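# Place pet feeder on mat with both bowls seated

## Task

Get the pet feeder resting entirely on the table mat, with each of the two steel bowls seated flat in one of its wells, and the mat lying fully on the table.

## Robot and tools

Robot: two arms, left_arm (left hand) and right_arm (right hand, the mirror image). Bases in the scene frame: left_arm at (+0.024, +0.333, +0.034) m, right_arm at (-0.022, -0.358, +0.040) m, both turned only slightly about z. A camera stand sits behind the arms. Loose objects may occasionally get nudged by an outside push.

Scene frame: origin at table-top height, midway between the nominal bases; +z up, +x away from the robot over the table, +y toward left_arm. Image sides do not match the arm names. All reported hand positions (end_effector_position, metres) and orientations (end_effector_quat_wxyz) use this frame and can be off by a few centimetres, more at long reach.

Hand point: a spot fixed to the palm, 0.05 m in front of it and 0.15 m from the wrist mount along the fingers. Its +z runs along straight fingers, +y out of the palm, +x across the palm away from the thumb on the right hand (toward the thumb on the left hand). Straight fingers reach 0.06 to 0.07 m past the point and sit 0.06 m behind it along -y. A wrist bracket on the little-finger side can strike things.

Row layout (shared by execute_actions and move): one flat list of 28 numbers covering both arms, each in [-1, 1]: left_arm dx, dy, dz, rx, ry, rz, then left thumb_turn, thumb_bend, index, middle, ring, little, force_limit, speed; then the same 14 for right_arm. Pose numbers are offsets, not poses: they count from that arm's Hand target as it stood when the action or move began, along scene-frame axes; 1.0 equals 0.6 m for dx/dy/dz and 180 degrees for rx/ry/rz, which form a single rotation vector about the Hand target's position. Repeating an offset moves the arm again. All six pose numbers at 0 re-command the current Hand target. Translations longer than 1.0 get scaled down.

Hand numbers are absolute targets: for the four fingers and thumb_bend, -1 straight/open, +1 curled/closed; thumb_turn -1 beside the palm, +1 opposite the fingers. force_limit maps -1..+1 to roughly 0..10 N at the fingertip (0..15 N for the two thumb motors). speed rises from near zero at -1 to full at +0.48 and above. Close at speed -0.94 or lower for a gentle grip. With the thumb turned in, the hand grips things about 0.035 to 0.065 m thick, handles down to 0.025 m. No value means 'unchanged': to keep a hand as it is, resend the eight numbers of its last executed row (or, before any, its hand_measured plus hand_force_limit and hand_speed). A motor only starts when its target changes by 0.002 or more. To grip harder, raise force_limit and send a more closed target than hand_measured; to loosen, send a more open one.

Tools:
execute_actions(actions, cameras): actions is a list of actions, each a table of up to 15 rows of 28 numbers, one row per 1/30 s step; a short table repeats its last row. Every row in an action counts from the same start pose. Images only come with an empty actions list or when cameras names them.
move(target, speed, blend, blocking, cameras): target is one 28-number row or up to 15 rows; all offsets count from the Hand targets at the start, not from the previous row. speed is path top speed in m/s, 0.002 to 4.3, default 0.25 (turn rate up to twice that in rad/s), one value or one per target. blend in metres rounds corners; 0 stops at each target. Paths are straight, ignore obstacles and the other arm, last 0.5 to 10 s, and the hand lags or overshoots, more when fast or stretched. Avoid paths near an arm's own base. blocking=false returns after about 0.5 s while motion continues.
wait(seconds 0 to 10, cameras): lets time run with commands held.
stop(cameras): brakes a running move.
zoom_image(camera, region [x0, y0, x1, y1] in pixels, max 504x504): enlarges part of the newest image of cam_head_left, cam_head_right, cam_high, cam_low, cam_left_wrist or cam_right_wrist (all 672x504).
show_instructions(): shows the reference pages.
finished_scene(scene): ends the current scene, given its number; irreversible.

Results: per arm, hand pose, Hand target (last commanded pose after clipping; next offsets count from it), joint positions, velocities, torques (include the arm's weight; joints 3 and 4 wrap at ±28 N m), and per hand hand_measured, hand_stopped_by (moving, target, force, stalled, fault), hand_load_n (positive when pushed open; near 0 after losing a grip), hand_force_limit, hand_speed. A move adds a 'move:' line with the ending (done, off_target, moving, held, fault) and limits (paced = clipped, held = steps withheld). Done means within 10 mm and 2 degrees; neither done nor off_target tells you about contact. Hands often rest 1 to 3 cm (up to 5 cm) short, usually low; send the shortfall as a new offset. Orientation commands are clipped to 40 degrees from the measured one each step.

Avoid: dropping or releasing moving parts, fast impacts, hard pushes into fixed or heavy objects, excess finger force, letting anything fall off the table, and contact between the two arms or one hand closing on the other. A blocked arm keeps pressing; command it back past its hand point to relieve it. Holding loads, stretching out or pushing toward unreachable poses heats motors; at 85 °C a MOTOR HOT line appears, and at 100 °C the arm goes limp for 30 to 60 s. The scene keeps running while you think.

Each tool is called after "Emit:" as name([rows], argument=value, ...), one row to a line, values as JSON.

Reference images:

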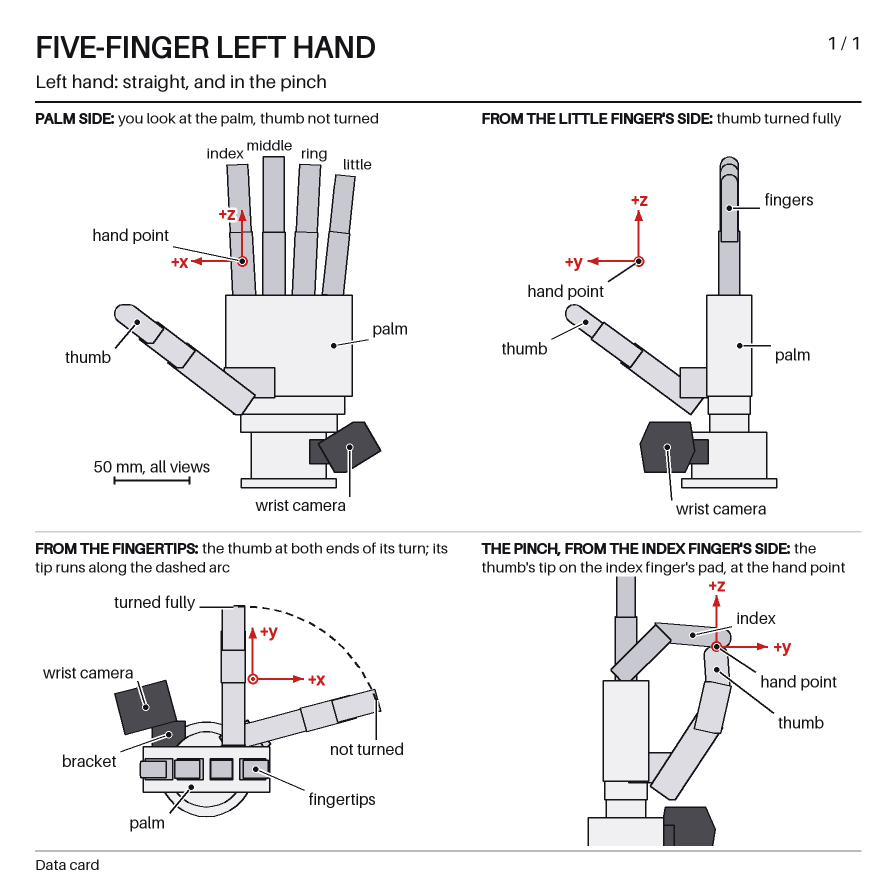

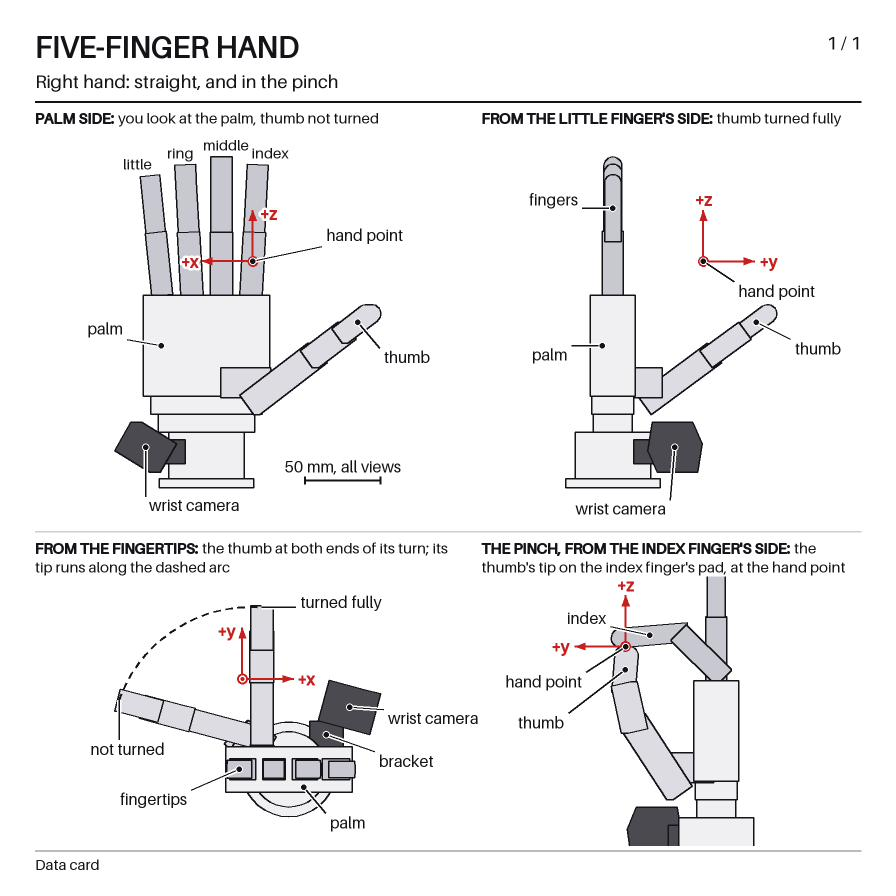

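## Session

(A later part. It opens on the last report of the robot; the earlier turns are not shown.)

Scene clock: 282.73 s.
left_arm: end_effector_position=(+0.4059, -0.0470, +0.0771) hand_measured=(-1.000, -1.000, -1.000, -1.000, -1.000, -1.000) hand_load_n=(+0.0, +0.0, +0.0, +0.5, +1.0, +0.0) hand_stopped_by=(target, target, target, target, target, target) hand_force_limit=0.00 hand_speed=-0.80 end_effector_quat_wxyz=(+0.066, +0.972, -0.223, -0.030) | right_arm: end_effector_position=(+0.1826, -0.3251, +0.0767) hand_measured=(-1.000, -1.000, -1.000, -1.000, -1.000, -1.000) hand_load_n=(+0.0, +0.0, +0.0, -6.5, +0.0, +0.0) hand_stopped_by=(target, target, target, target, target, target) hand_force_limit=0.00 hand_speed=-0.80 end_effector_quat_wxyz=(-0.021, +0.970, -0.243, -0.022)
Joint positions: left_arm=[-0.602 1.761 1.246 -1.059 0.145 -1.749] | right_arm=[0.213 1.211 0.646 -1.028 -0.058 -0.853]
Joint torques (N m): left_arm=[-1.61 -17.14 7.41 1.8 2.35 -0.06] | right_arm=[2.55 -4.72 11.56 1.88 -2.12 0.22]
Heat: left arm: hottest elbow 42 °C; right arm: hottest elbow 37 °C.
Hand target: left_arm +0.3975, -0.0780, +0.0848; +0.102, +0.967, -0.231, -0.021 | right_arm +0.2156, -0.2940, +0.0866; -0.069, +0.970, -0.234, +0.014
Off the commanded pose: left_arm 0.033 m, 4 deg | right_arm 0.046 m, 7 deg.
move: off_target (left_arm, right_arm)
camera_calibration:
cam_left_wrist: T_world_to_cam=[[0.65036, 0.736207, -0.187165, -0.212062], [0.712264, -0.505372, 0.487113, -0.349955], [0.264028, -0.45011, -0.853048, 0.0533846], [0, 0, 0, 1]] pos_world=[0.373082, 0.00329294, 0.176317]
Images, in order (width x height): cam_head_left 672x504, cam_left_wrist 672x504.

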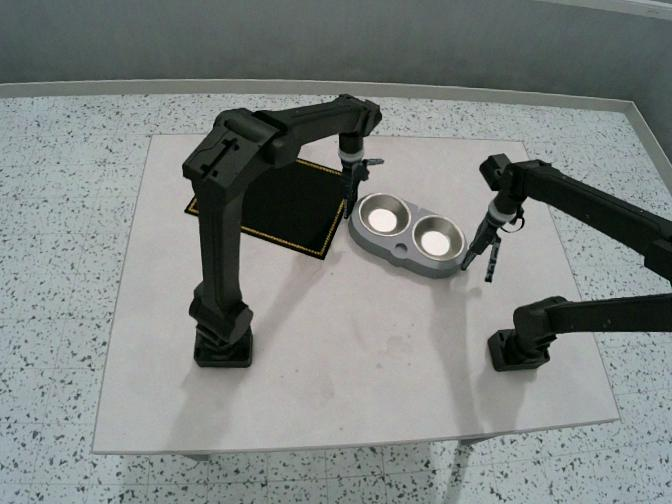

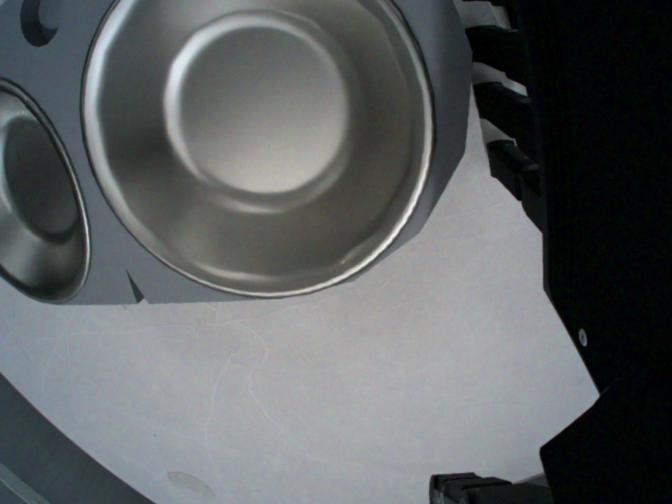

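Emit:
move([
  [-0.0265,-0.052,0,0,0,0,-1,-1,-1,-1,-1,-1,0,-0.8,0.019,0.037,0,0,0,0,-1,-1,-1,-1,-1,-1,0,-0.8],
], speed=0.06)

Scene clock: 290.43 s.
left_arm: end_effector_position=(+0.4074, -0.0487, +0.0762) hand_measured=(-1.000, -1.000, -1.000, -1.000, -1.000, -1.000) hand_load_n=(+0.0, +0.0, +0.0, -2.0, +2.5, +0.0) hand_stopped_by=(target, target, target, target, target, target) hand_force_limit=0.00 hand_speed=-0.80 end_effector_quat_wxyz=(+0.061, +0.976, -0.205, -0.029) | right_arm: end_effector_position=(+0.1766, -0.3180, +0.0724) hand_measured=(-1.000, -1.000, -1.000, -0.998, -1.000, -1.000) hand_load_n=(+0.0, -0.5, +0.0, -14.0, +0.0, +0.0) hand_stopped_by=(target, target, target, target, target, target) hand_force_limit=0.00 hand_speed=-0.80 end_effector_quat_wxyz=(-0.007, +0.968, -0.249, -0.032)
Joint positions: left_arm=[-0.61 1.761 1.246 -1.057 0.136 -1.795] | right_arm=[0.251 1.235 0.645 -1.029 -0.044 -0.803]
Joint torques (N m): left_arm=[-5.54 -16.44 8.46 1.96 2.63 -0.24] | right_arm=[4.13 -3.84 14.52 2.1 -2.47 0.26]
Heat: left arm: hottest elbow 41 °C; right arm: hottest elbow 38 °C.
Hand target: left_arm +0.3816, -0.1092, +0.0848; +0.102, +0.967, -0.231, -0.021 | right_arm +0.2270, -0.2718, +0.0866; -0.069, +0.970, -0.234, +0.014
Off the commanded pose: left_arm 0.066 m, 6 deg | right_arm 0.070 m, 9 deg.
move: off_target (left_arm, right_arm)

Emit:
move([
  [0.034,0.067,0,0,0,0,-1,-1,-1,-1,-1,-1,0,-0.8,-0.038,-0.074,0,0,0,0,-1,-1,-1,-1,-1,-1,0,-0.8],
  [0.034,0.067,0,0,0,0,-1,-1,-1,-1,-1,-1,0,-0.8,-0.054,-0.074,0,0,0,0.033,-1,-1,-1,-1,-1,-1,0,-0.8],
  [0,0,0,0,0,0,-1,-1,-1,-1,-1,-1,0,-0.8,-0.012,0.006,0,0,0,0.033,-1,-1,-1,-1,-1,-1,0,-0.8],
], speed=[0.08,0.06,0.06])

Scene clock: 302.77 s.
left_arm: end_effector_position=(+0.4098, -0.0488, +0.0757) hand_measured=(-1.000, -1.000, -1.000, -1.000, -1.000, -1.000) hand_load_n=(+0.0, +0.0, +0.0, +0.0, +2.5, +0.0) hand_stopped_by=(target, target, target, target, target, target) hand_force_limit=0.00 hand_speed=-0.80 end_effector_quat_wxyz=(+0.063, +0.977, -0.202, -0.024) | right_arm: end_effector_position=(+0.1695, -0.3152, +0.0708) hand_measured=(-1.000, -1.000, -1.000, -0.998, -1.000, -1.000) hand_load_n=(+0.0, +0.0, +0.0, -10.0, -6.0, +0.0) hand_stopped_by=(target, target, target, target, target, target) hand_force_limit=0.00 hand_speed=-0.80 end_effector_quat_wxyz=(-0.009, +0.978, -0.203, -0.037)
Joint positions: left_arm=[-0.608 1.76 1.242 -1.044 0.134 -1.8] | right_arm=[0.286 1.221 0.628 -1.034 -0.052 -0.863]
Joint torques (N m): left_arm=[-5.77 -16.15 8.79 1.52 2.64 -0.19] | right_arm=[3.96 -3.66 14.95 1.94 -2.44 0.16]
Motor temperatures (°C): left_arm=[28 31 41 26 29 25] | right_arm=[26 28 39 26 30 26]
Heat: left arm: hottest elbow 41 °C; right arm: hottest elbow 39 °C.
Hand target: left_arm +0.3816, -0.1092, +0.0848; +0.102, +0.967, -0.231, -0.021 | right_arm +0.2198, -0.2682, +0.0866; -0.070, +0.981, -0.183, +0.010
Off the commanded pose: left_arm 0.067 m, 6 deg | right_arm 0.071 m, 9 deg.
move: off_target (left_arm, right_arm)

Emit:
move([
  [0,0,0.1,0,0,0,-1,-1,-1,-1,-1,-1,0,-0.8,0,0,0.1,0,0,0,-1,-1,-1,-1,-1,-1,0,-0.8],
], speed=0.05, cameras=["cam_head_left","cam_high","cam_low","cam_left_wrist"])

Scene clock: 312.20 s.
left_arm: end_effector_position=(+0.3851, -0.0481, +0.0911) hand_measured=(-1.000, -1.000, -1.000, -1.000, -1.000, -1.000) hand_load_n=(+0.0, +0.0, +0.0, +0.0, +1.5, +0.0) hand_stopped_by=(target, target, target, target, target, target) hand_force_limit=0.00 hand_speed=-0.80 end_effector_quat_wxyz=(+0.048, +0.975, -0.211, -0.056) | right_arm: end_effector_position=(+0.1547, -0.3161, +0.1091) hand_measured=(-1.000, -1.000, -1.000, -0.998, -1.000, -1.000) hand_load_n=(+0.0, +0.0, +0.0, -9.0, -2.5, +0.0) hand_stopped_by=(target, target, target, target, target, target) hand_force_limit=0.00 hand_speed=-0.80 end_effector_quat_wxyz=(+0.007, +0.978, -0.197, -0.069)
Joint positions: left_arm=[-0.636 1.737 1.263 -1.157 0.134 -1.805] | right_arm=[0.3 1.175 0.691 -1.213 -0.056 -0.861]
Joint torques (N m): left_arm=[-3.78 -20.07 13.45 0.34 2.76 -0.13] | right_arm=[2.73 -6.3 18.78 1.42 -2.26 0.14]
Heat: left arm: hottest elbow 40 °C; right arm: hottest elbow 40 °C.
Hand target: left_arm +0.3816, -0.1092, +0.1448; +0.102, +0.967, -0.231, -0.021 | right_arm +0.2198, -0.2682, +0.1466; -0.070, +0.981, -0.183, +0.010
Off the commanded pose: left_arm 0.081 m, 8 deg | right_arm 0.089 m, 13 deg.
move: off_target (left_arm, right_arm)
camera_calibration:
cam_left_wrist: T_world_to_cam=[[0.626942, 0.758288, -0.178725, -0.185729], [0.742893, -0.512797, 0.430288, -0.349547], [0.234633, -0.40254, -0.884821, 0.0868828], [0, 0, 0, 1]] pos_world=[0.355732, -0.00343733, 0.194087]
Images, in order (width x height): cam_head_left 672x504, cam_high 672x504, cam_low 672x504, cam_left_wrist 672x504.

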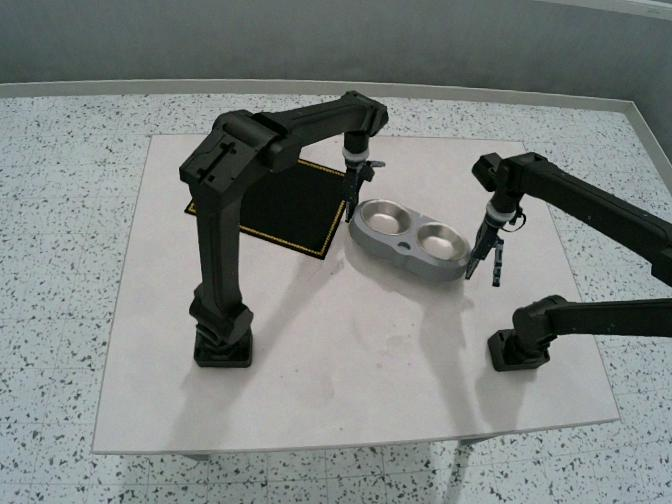

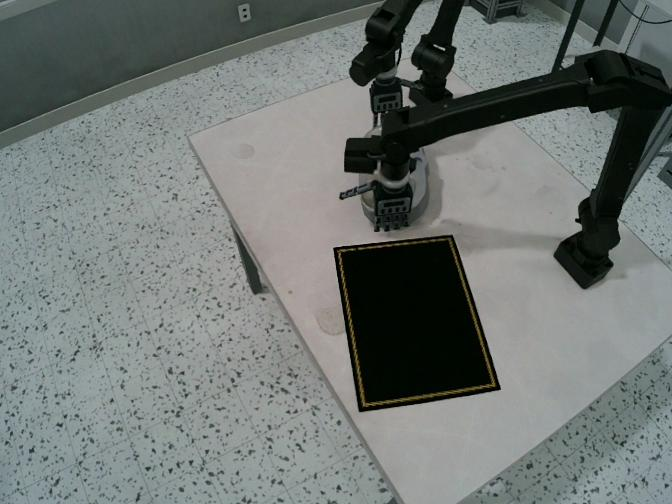

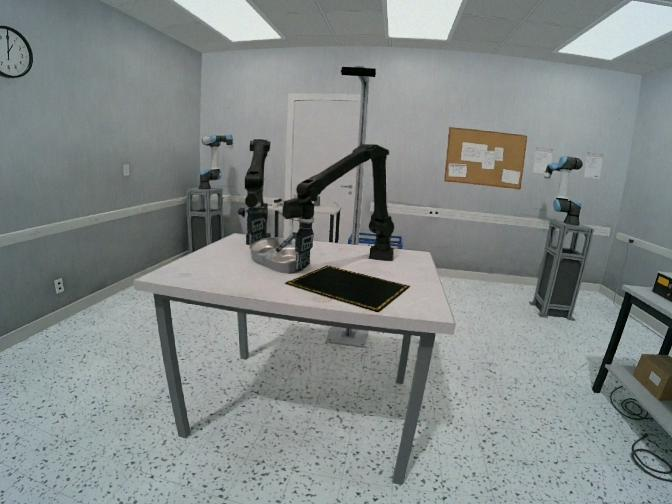

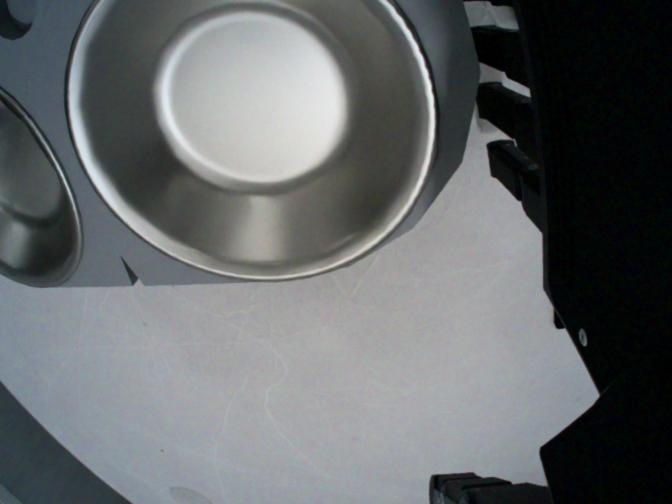

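Emit:
zoom_image(camera="cam_head_left", region=[330, 160, 510, 300])

Emit:
zoom_image(camera="cam_low", region=[220, 190, 420, 320])

Scaled by 2.800 from the camera's 672x504 image, which has a finer 960x720 frame.

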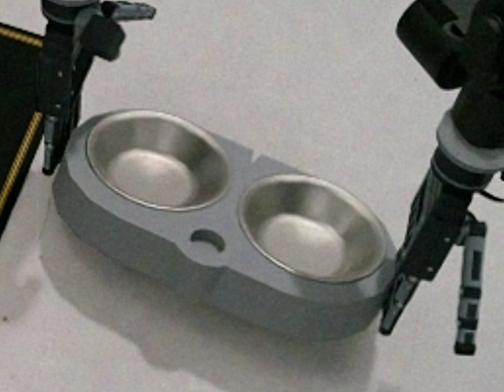

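Scaled by 2.520 from the camera's 672x504 image, which has a finer 960x720 frame.

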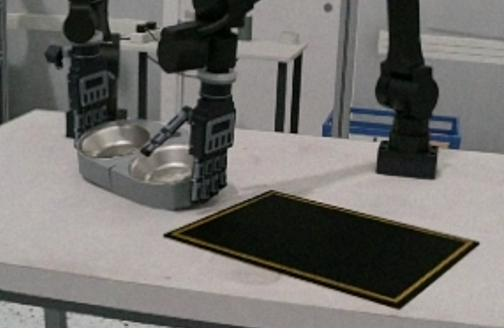

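Emit:
move([
  [0.0,0.0,0.09,0,0,0,-1,-1,-1,-1,-1,-1,0,-0.8,0.01,0.02,0.02,0,0,0,-1,-1,-1,-1,-1,-1,0,-0.8],
], speed=0.05, cameras=["cam_head_left","cam_high","cam_low","cam_left_wrist"])

Emit:
zoom_image(camera="cam_head_left", region=[330, 160, 510, 300])

Emit:
zoom_image(camera="cam_low", region=[220, 190, 420, 320])

Scene clock: 324.13 s.
left_arm: end_effector_position=(+0.3872, -0.0443, +0.1389) hand_measured=(-1.000, -1.000, -1.000, -1.000, -1.000, -1.000) hand_load_n=(+0.0, +0.0, +0.0, +0.0, +2.5, +0.0) hand_stopped_by=(target, target, target, target, target, target) hand_force_limit=0.00 hand_speed=-0.80 end_effector_quat_wxyz=(+0.041, +0.975, -0.208, -0.062) | right_arm: end_effector_position=(+0.1540, -0.3101, +0.1218) hand_measured=(-1.000, -1.000, -1.000, -1.000, -1.000, -1.000) hand_load_n=(+0.0, +0.0, +0.0, +0.0, -9.5, +0.5) hand_stopped_by=(target, target, target, target, target, target) hand_force_limit=0.00 hand_speed=-0.80 end_effector_quat_wxyz=(+0.009, +0.975, -0.212, -0.069)
Joint positions: left_arm=[-0.629 1.694 1.344 -1.298 0.128 -1.805] | right_arm=[0.317 1.165 0.719 -1.253 -0.056 -0.815]
Joint torques (N m): left_arm=[-4.07 -19.9 14.63 0.5 3.07 -0.12] | right_arm=[3.66 -4.66 20.27 1.8 -2.19 0.11]
Motor temperatures (°C): left_arm=[28 31 41 26 33 25] | right_arm=[26 28 45 26 32 26]
Heat: left arm: hottest elbow 41 °C; right arm: hottest elbow 45 °C.
Hand target: left_arm +0.3816, -0.1092, +0.1988; +0.102, +0.967, -0.231, -0.021 | right_arm +0.2258, -0.2562, +0.1586; -0.070, +0.981, -0.183, +0.010
Off the commanded pose: left_arm 0.088 m, 9 deg | right_arm 0.097 m, 13 deg.
move: off_target (left_arm, right_arm)
camera_calibration:
cam_left_wrist: T_world_to_cam=[[0.620913, 0.764522, -0.173125, -0.179571], [0.749867, -0.514953, 0.415359, -0.370363], [0.2284, -0.387722, -0.893031, 0.134418], [0, 0, 0, 1]] pos_world=[0.35852, -0.00131645, 0.242784]
Images, in order (width x height): cam_head_left 672x504, cam_high 672x504, cam_low 672x504, cam_left_wrist 672x504.

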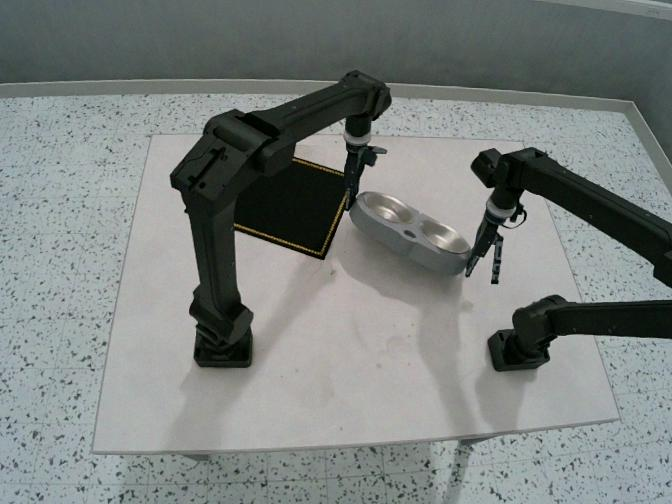

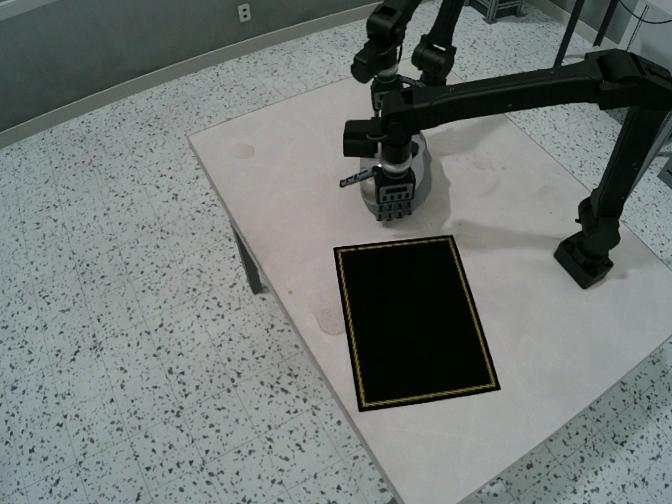

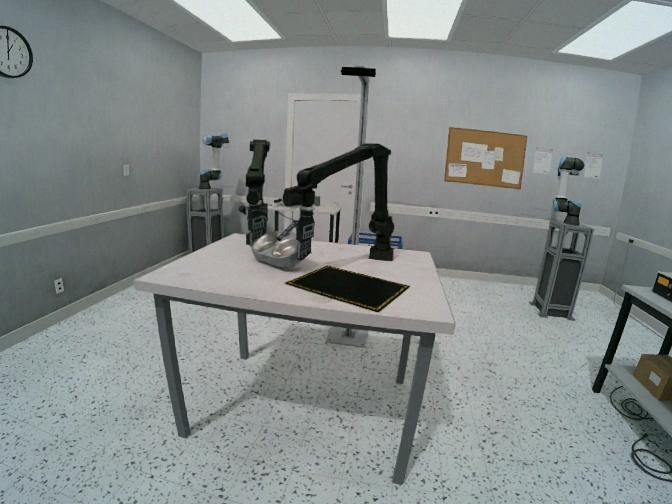

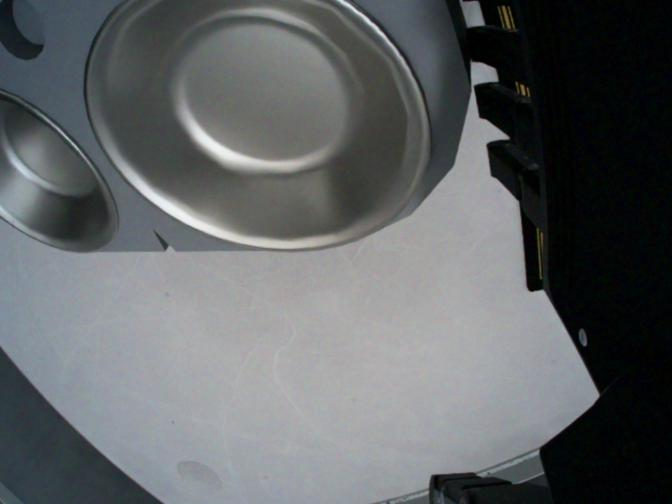

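Scaled by 2.800 from the camera's 672x504 image, which has a finer 960x720 frame.

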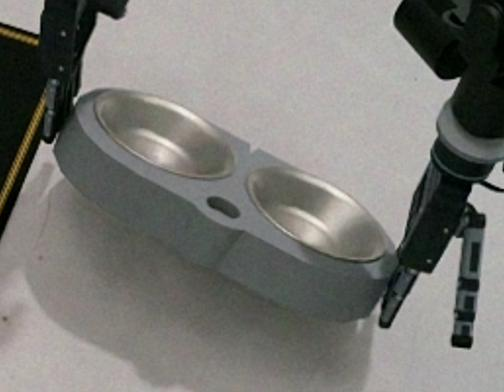

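Scaled by 2.520 from the camera's 672x504 image, which has a finer 960x720 frame.

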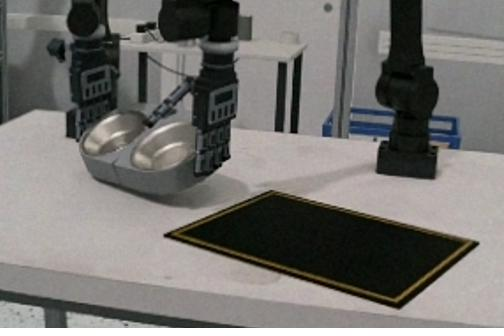

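Emit:
move([
  [0.0,0.0,-0.09,0,0,0,-1,-1,-1,-1,-1,-1,0,-0.8,0,0,-0.02,0,0,0,-1,-1,-1,-1,-1,-1,0,-0.8],
  [0.0,0.0,-0.18,0,0,0,-1,-1,-1,-1,-1,-1,0,-0.8,0,0,-0.11,0,0,0,-1,-1,-1,-1,-1,-1,0,-0.8],
], speed=0.05, blend=[0.005,0], cameras=["cam_head_left","cam_low","cam_left_wrist"])

Emit:
zoom_image(camera="cam_head_left", region=[330, 160, 510, 300])

Scene clock: 342.97 s.
left_arm: end_effector_position=(+0.4101, -0.0549, +0.0863) hand_measured=(-1.000, -1.000, -1.000, -1.000, -1.000, -1.000) hand_load_n=(+0.0, -0.5, +0.0, +0.0, +2.5, +0.0) hand_stopped_by=(target, target, target, target, target, target) hand_force_limit=0.00 hand_speed=-0.80 end_effector_quat_wxyz=(+0.056, +0.977, -0.207, -0.022) | right_arm: end_effector_position=(+0.1636, -0.3051, +0.0937) hand_measured=(-1.000, -1.000, -1.000, -1.000, -0.998, -1.000) hand_load_n=(+0.0, +0.0, +0.0, -2.5, -12.5, -4.0) hand_stopped_by=(target, target, target, target, target, target) hand_force_limit=0.00 hand_speed=-0.80 end_effector_quat_wxyz=(+0.015, +0.974, -0.215, -0.071)
Joint positions: left_arm=[-0.622 1.757 1.272 -1.079 0.121 -1.805] | right_arm=[0.326 1.249 0.699 -1.156 -0.05 -0.8]
Joint torques (N m): left_arm=[-4.78 -16.56 7.3 2.17 3.18 -0.14] | right_arm=[3.25 -5.83 12.57 4.79 -2.34 -0.01]
Motor temperatures (°C): left_arm=[28 32 46 26 36 25] | right_arm=[26 28 49 26 32 26]
Heat: left arm: hottest elbow 46 °C; right arm: hottest elbow 49 °C.
Hand target: left_arm +0.3816, -0.1092, +0.0908; +0.102, +0.967, -0.231, -0.021 | right_arm +0.2258, -0.2562, +0.0926; -0.070, +0.981, -0.183, +0.010
Off the commanded pose: left_arm 0.061 m, 6 deg | right_arm 0.079 m, 14 deg.
move: off_target (left_arm, right_arm)
camera_calibration:
cam_left_wrist: T_world_to_cam=[[0.627317, 0.761531, -0.162927, -0.198391], [0.721108, -0.489017, 0.490781, -0.364436], [0.294071, -0.425363, -0.855914, 0.0458142], [0, 0, 0, 1]] pos_world=[0.373779, -0.00764721, 0.185748]
Images, in order (width x height): cam_head_left 672x504, cam_low 672x504, cam_left_wrist 672x504.

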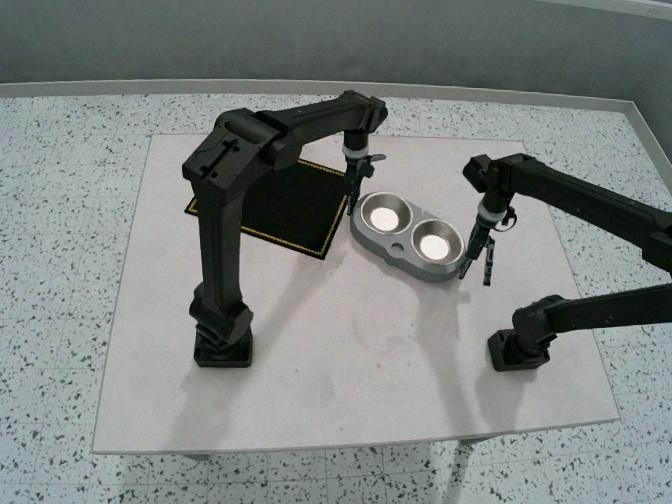

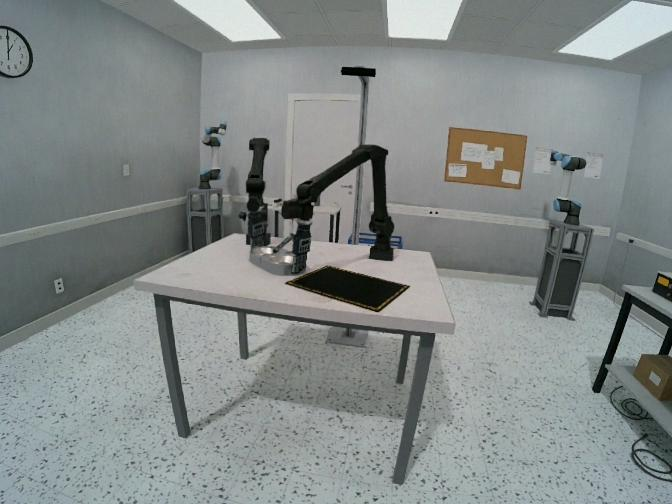

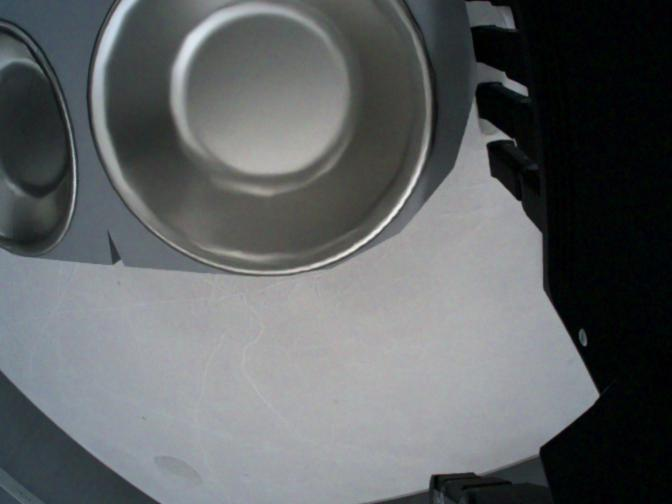

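Scaled by 2.800 from the camera's 672x504 image, which has a finer 960x720 frame.

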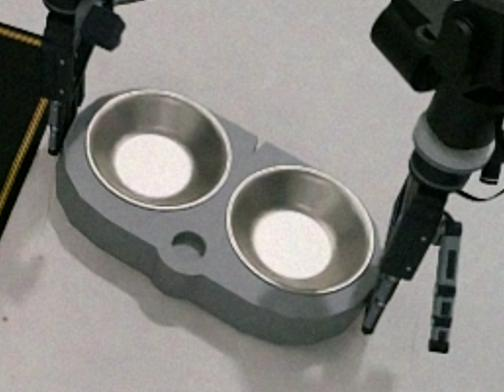

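Emit:
move([
  [0.0417,0.0817,0.015,0,0,0,-1,-1,-1,-1,-1,-1,0,-0.8,-0.049,-0.097,0.005,0,0,0,-1,-1,-1,-1,-1,-1,0,-0.8],
  [0.0417,0.0817,0.015,0,0,0,-1,-1,-1,-1,-1,-1,0,-0.8,-0.034,-0.1045,0.008,0,-0.033,0,-1,-1,-1,-1,-1,-1,0,-0.8],
], speed=[0.08,0.06], cameras=["cam_head_left","cam_left_wrist"])

Emit:
zoom_image(camera="cam_head_left", region=[330, 160, 510, 300])

Scene clock: 358.70 s.
left_arm: end_effector_position=(+0.4130, -0.0460, +0.0890) hand_measured=(-1.000, -1.000, -1.000, -1.000, -1.000, -1.000) hand_load_n=(+0.0, +0.0, +0.0, +0.0, +0.5, +0.0) hand_stopped_by=(target, target, target, target, target, target) hand_force_limit=0.00 hand_speed=-0.80 end_effector_quat_wxyz=(+0.084, +0.971, -0.221, -0.028) | right_arm: end_effector_position=(+0.1824, -0.3271, +0.0904) hand_measured=(-1.000, -1.000, -1.000, -1.000, -1.000, -1.000) hand_load_n=(+0.0, +0.0, +0.0, -3.5, -1.0, +0.0) hand_stopped_by=(target, target, target, target, target, target) hand_force_limit=0.00 hand_speed=-0.80 end_effector_quat_wxyz=(-0.052, +0.980, -0.191, +0.022)
Joint positions: left_arm=[-0.58 1.752 1.259 -1.067 0.177 -1.734] | right_arm=[0.216 1.076 0.61 -1.021 -0.076 -0.953]
Joint torques (N m): left_arm=[-0.32 -18.43 7.24 0.72 1.04 0.18] | right_arm=[-0.67 -4.72 9.35 2.06 -0.67 -0.07]
Heat: left arm: hottest elbow 44 °C; right arm: hottest elbow 45 °C.
Hand target: left_arm +0.4066, -0.0602, +0.0998; +0.102, +0.967, -0.231, -0.021 | right_arm +0.2054, -0.3189, +0.0974; -0.079, +0.979, -0.179, +0.061
Off the commanded pose: left_arm 0.019 m, 3 deg | right_arm 0.025 m, 6 deg.
move: off_target (left_arm, right_arm)
camera_calibration:
cam_left_wrist: T_world_to_cam=[[0.644708, 0.733032, -0.216831, -0.210341], [0.718024, -0.483375, 0.50079, -0.362853], [0.262284, -0.478553, -0.83797, 0.0601312], [0, 0, 0, 1]] pos_world=[0.380374, 0.00756902, 0.186493]
Images, in order (width x height): cam_head_left 672x504, cam_left_wrist 672x504.

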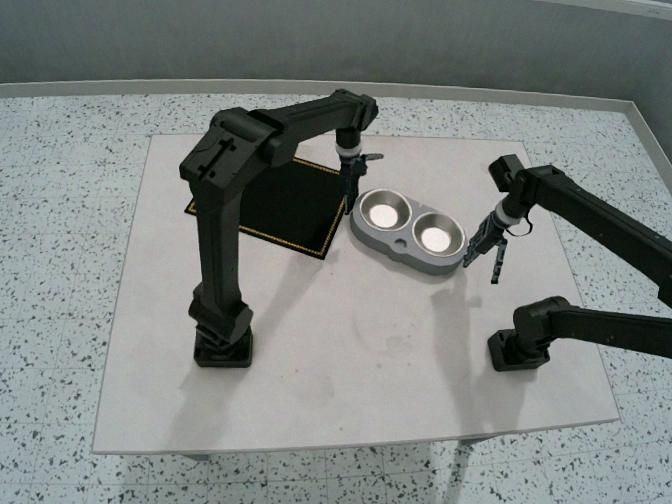

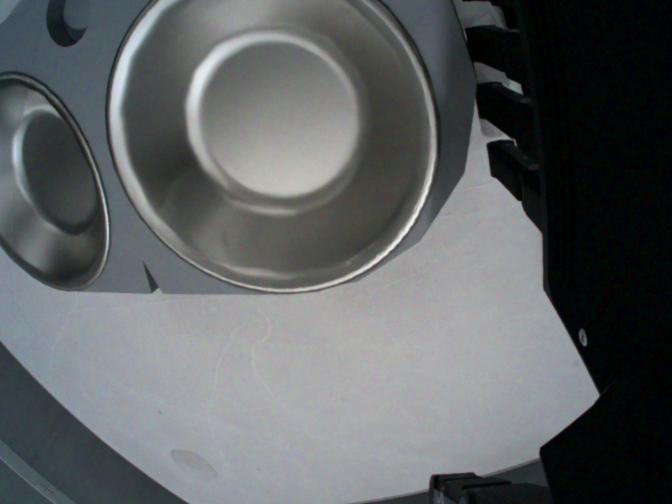

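Scaled by 2.800 from the camera's 672x504 image, which has a finer 960x720 frame.

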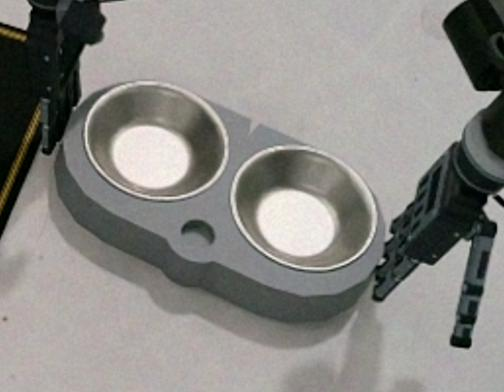

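Emit:
move([
  [-0.0417,-0.0817,0.0,0,0,0,-1,-1,-1,-1,-1,-1,0,-0.8,0.049,0.097,0.0,0,0,0,-1,-1,-1,-1,-1,-1,0,-0.8],
], speed=[0.06])

Scene clock: 365.33 s.
left_arm: end_effector_position=(+0.4131, -0.0497, +0.0874) hand_measured=(-1.000, -1.000, -1.000, -1.000, -1.000, -1.000) hand_load_n=(+0.0, +0.0, +0.0, +0.0, +2.0, +0.0) hand_stopped_by=(target, target, target, target, target, target) hand_force_limit=0.00 hand_speed=-0.80 end_effector_quat_wxyz=(+0.064, +0.978, -0.197, -0.021) | right_arm: end_effector_position=(+0.1741, -0.3147, +0.0792) hand_measured=(-1.000, -1.000, -1.000, -1.000, -0.998, -1.000) hand_load_n=(+0.0, +0.0, +0.0, -3.0, -15.0, +0.0) hand_stopped_by=(target, target, target, target, target, target) hand_force_limit=0.00 hand_speed=-0.80 end_effector_quat_wxyz=(-0.006, +0.977, -0.213, +0.004)
Joint positions: left_arm=[-0.606 1.747 1.259 -1.067 0.134 -1.809] | right_arm=[0.311 1.157 0.617 -1.018 -0.007 -0.817]
Joint torques (N m): left_arm=[-5.77 -16.79 9.07 1.09 2.65 -0.09] | right_arm=[4.48 -2.9 16.1 2.86 -2.56 0.09]
Motor temperatures (°C): left_arm=[28 31 42 26 35 25] | right_arm=[26 28 44 27 32 26]
Heat: left arm: hottest elbow 42 °C; right arm: hottest elbow 44 °C.
Hand target: left_arm +0.3816, -0.1092, +0.0998; +0.102, +0.967, -0.231, -0.021 | right_arm +0.2348, -0.2607, +0.0974; -0.079, +0.979, -0.179, +0.061
Off the commanded pose: left_arm 0.068 m, 6 deg | right_arm 0.083 m, 11 deg.
move: off_target (left_arm, right_arm)

Emit:
move([
  [0.0227,0.0445,0.01,0,0,0,-1,-1,-1,-1,-1,-1,0,-0.8,-0.03,-0.059,0.025,0,0,0,-1,-1,-1,-1,-1,-1,0,-0.8],
  [0.0227,0.0445,0.01,0,0,0,-1,-1,-1,-1,-1,-1,0,-0.8,-0.0225,-0.063,0.025,0,0,-0.02,-1,-1,-1,-1,-1,-1,0,-0.8],
  [0.0075,0.015,0.01,0,0,0,-1,-1,-1,-1,-1,-1,0,-0.8,0,-0.019,0.025,0,0,-0.02,-1,-1,-1,-1,-1,-1,0,-0.8],
], speed=[0.08,0.06,0.06])

Scene clock: 376.27 s.
left_arm: end_effector_position=(+0.4095, -0.0527, +0.0880) hand_measured=(-1.000, -1.000, -1.000, -1.000, -1.000, -1.000) hand_load_n=(+0.0, -0.5, +0.0, +0.0, +1.5, +0.0) hand_stopped_by=(target, target, target, target, target, target) hand_force_limit=0.00 hand_speed=-0.80 end_effector_quat_wxyz=(+0.068, +0.976, -0.206, -0.023) | right_arm: end_effector_position=(+0.1702, -0.3162, +0.0806) hand_measured=(-1.000, -1.000, -1.000, -1.000, -0.998, -1.000) hand_load_n=(+0.0, -0.5, +0.0, -3.5, -10.5, +0.0) hand_stopped_by=(target, target, target, target, target, target) hand_force_limit=0.00 hand_speed=-0.80 end_effector_quat_wxyz=(-0.011, +0.972, -0.234, -0.005)
Joint positions: left_arm=[-0.611 1.747 1.259 -1.067 0.142 -1.795] | right_arm=[0.286 1.152 0.617 -1.032 -0.024 -0.797]
Joint torques (N m): left_arm=[-4.19 -17.55 9.44 0.54 2.37 -0.06] | right_arm=[3.25 -4.48 17.47 1.89 -1.68 0.13]
Heat: left arm: hottest elbow 41 °C; right arm: hottest elbow 46 °C.
Hand target: left_arm +0.3861, -0.1002, +0.1058; +0.102, +0.967, -0.231, -0.021 | right_arm +0.2348, -0.2721, +0.1124; -0.077, +0.973, -0.210, +0.063
Off the commanded pose: left_arm 0.056 m, 5 deg | right_arm 0.084 m, 11 deg.
move: off_target (left_arm, right_arm)

Emit:
move([
  [0.0,0.0,0.07,0,0,0,-1,-1,-1,-1,-1,-1,0,-0.8,0,0,0.05,0,0,0,-1,-1,-1,-1,-1,-1,0,-0.8],
], speed=[0.05], cameras=["cam_head_left","cam_low","cam_left_wrist"])

Emit:
zoom_image(camera="cam_head_left", region=[330, 160, 510, 300])

Emit:
zoom_image(camera="cam_low", region=[220, 190, 420, 320])

Scene clock: 382.47 s.
left_arm: end_effector_position=(+0.3865, -0.0392, +0.0915) hand_measured=(-1.000, -1.000, -1.000, -1.000, -1.000, -1.000) hand_load_n=(+0.0, +0.0, +0.0, +0.5, +1.0, +0.0) hand_stopped_by=(target, target, target, target, target, target) hand_force_limit=0.00 hand_speed=-0.80 end_effector_quat_wxyz=(+0.049, +0.976, -0.204, -0.063) | right_arm: end_effector_position=(+0.1719, -0.3153, +0.1005) hand_measured=(-1.000, -1.000, -1.000, -1.000, -1.000, -1.000) hand_load_n=(+0.0, +0.0, +0.0, -7.5, -4.0, +0.0) hand_stopped_by=(target, target, target, target, target, target) hand_force_limit=0.00 hand_speed=-0.80 end_effector_quat_wxyz=(-0.008, +0.972, -0.234, -0.011)
Joint positions: left_arm=[-0.617 1.732 1.257 -1.169 0.142 -1.8] | right_arm=[0.288 1.137 0.663 -1.107 -0.024 -0.795]
Joint torques (N m): left_arm=[-3.78 -20.37 13.59 0.42 2.52 -0.01] | right_arm=[3.08 -5.95 18.5 1.4 -1.66 0.11]
Heat: left arm: hottest elbow 41 °C; right arm: hottest elbow 47 °C.
Hand target: left_arm +0.3861, -0.1002, +0.1478; +0.102, +0.967, -0.231, -0.021 | right_arm +0.2348, -0.2721, +0.1424; -0.077, +0.973, -0.210, +0.063
Off the commanded pose: left_arm 0.083 m, 8 deg | right_arm 0.087 m, 12 deg.
move: off_target (left_arm, right_arm)
camera_calibration:
cam_left_wrist: T_world_to_cam=[[0.613214, 0.767493, -0.186878, -0.186866], [0.756645, -0.502773, 0.41798, -0.349884], [0.226839, -0.397712, -0.889027, 0.0939754], [0, 0, 0, 1]] pos_world=[0.35801, 0.00488175, 0.19487]
Images, in order (width x height): cam_head_left 672x504, cam_low 672x504, cam_left_wrist 672x504.

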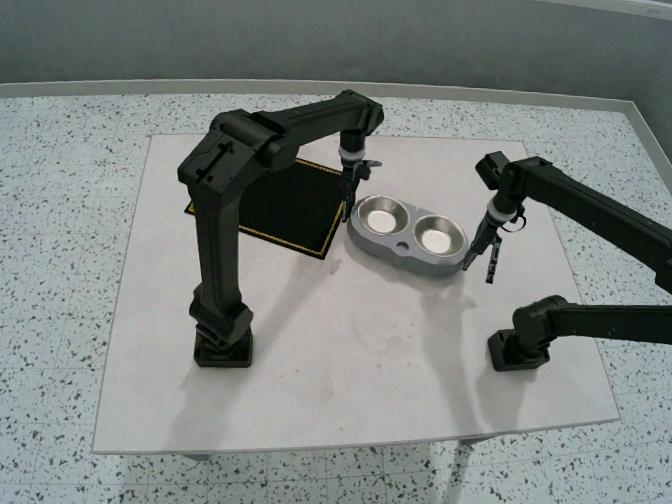

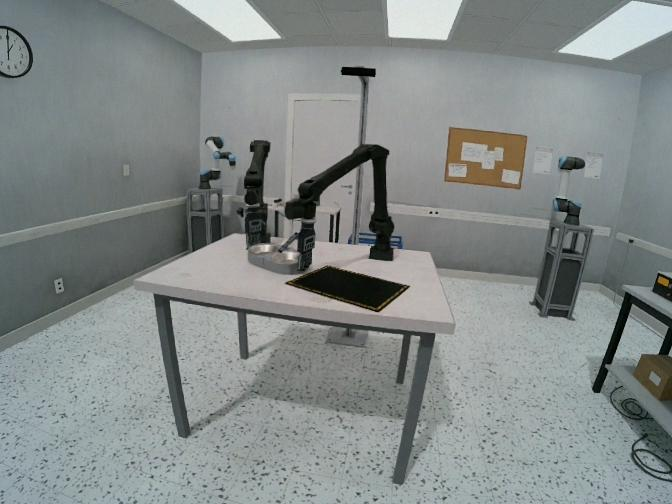

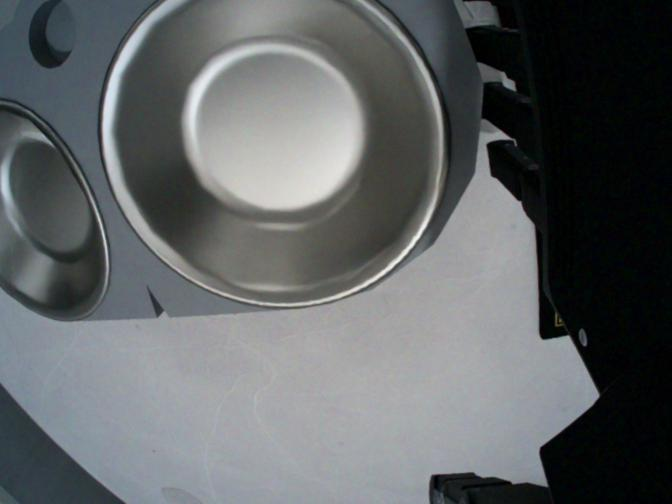

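Scaled by 2.800 from the camera's 672x504 image, which has a finer 960x720 frame.

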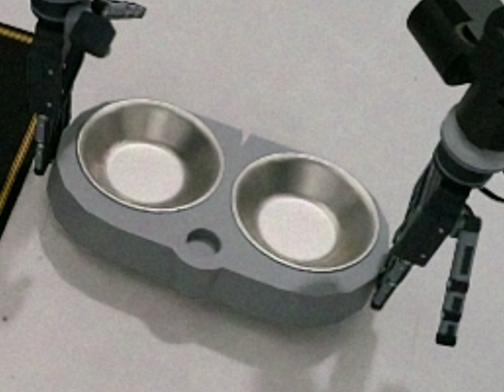

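Scaled by 2.520 from the camera's 672x504 image, which has a finer 960x720 frame.

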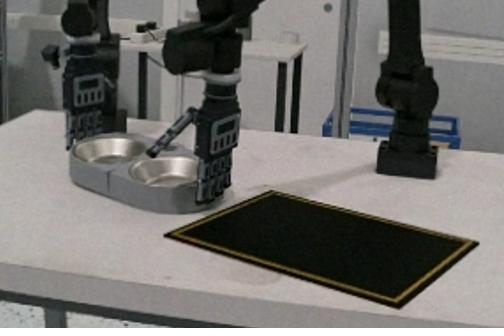

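Emit:
move([
  [0.0,0.0,0.06,0,0,0,-1,-1,-1,-1,-1,-1,0,-0.8,0,0,0.03,0,0,0,-1,-1,-1,-1,-1,-1,0,-0.8],
], speed=[0.05], cameras=["cam_head_left","cam_low","cam_left_wrist"])

Emit:
zoom_image(camera="cam_head_left", region=[330, 160, 510, 300])

Emit:
zoom_image(camera="cam_low", region=[220, 190, 420, 320])

Scene clock: 388.33 s.
left_arm: end_effector_position=(+0.3886, -0.0418, +0.1289) hand_measured=(-1.000, -1.000, -1.000, -1.000, -1.000, -1.000) hand_load_n=(+0.0, +0.0, +0.0, +0.5, +1.0, +0.0) hand_stopped_by=(target, target, target, target, target, target) hand_force_limit=0.00 hand_speed=-0.80 end_effector_quat_wxyz=(+0.050, +0.976, -0.205, -0.061) | right_arm: end_effector_position=(+0.1717, -0.3160, +0.1172) hand_measured=(-1.000, -1.000, -1.000, -1.000, -1.000, -1.000) hand_load_n=(+0.0, +0.0, +0.0, -4.5, -8.0, +0.0) hand_stopped_by=(target, target, target, target, target, target) hand_force_limit=0.00 hand_speed=-0.80 end_effector_quat_wxyz=(-0.005, +0.972, -0.234, -0.012)
Joint positions: left_arm=[-0.619 1.697 1.317 -1.26 0.142 -1.8] | right_arm=[0.288 1.115 0.696 -1.166 -0.021 -0.795]
Joint torques (N m): left_arm=[-3.66 -19.49 14.11 0.46 2.51 -0.01] | right_arm=[3.02 -5.48 19.17 1.47 -1.75 0.11]
Heat: left arm: hottest elbow 41 °C; right arm: hottest elbow 48 °C.
Hand target: left_arm +0.3861, -0.1002, +0.1838; +0.102, +0.967, -0.231, -0.021 | right_arm +0.2348, -0.2721, +0.1604; -0.077, +0.973, -0.210, +0.063
Off the commanded pose: left_arm 0.080 m, 8 deg | right_arm 0.088 m, 12 deg.
move: off_target (left_arm, right_arm)
camera_calibration:
cam_left_wrist: T_world_to_cam=[[0.615067, 0.766052, -0.186702, -0.179937], [0.754323, -0.502757, 0.422175, -0.368138], [0.229542, -0.400499, -0.88708, 0.124396], [0, 0, 0, 1]] pos_world=[0.359814, 0.00257737, 0.232173]
Images, in order (width x height): cam_head_left 672x504, cam_low 672x504, cam_left_wrist 672x504.

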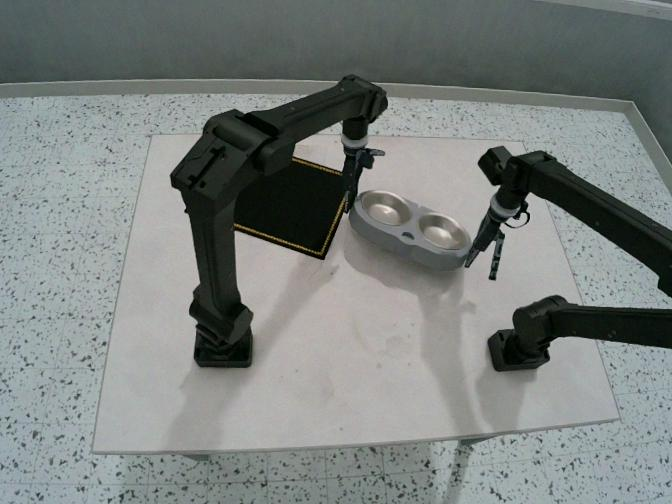

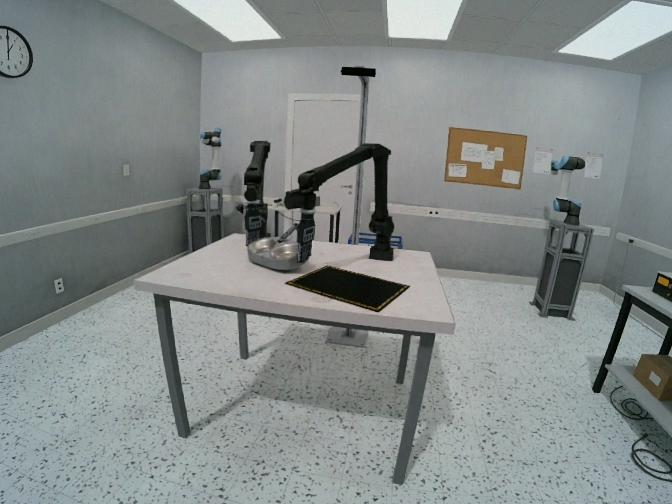

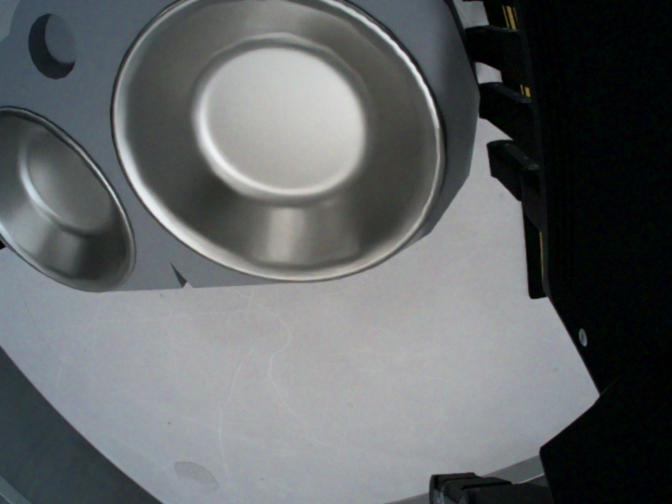

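Scaled by 2.800 from the camera's 672x504 image, which has a finer 960x720 frame.

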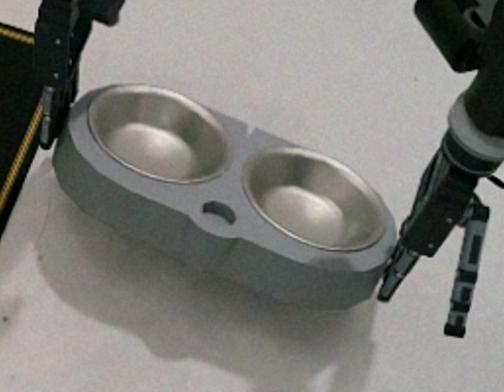

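Scaled by 2.520 from the camera's 672x504 image, which has a finer 960x720 frame.

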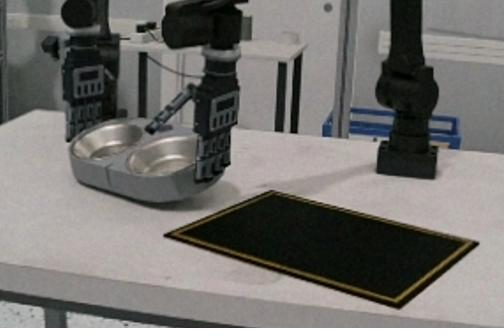

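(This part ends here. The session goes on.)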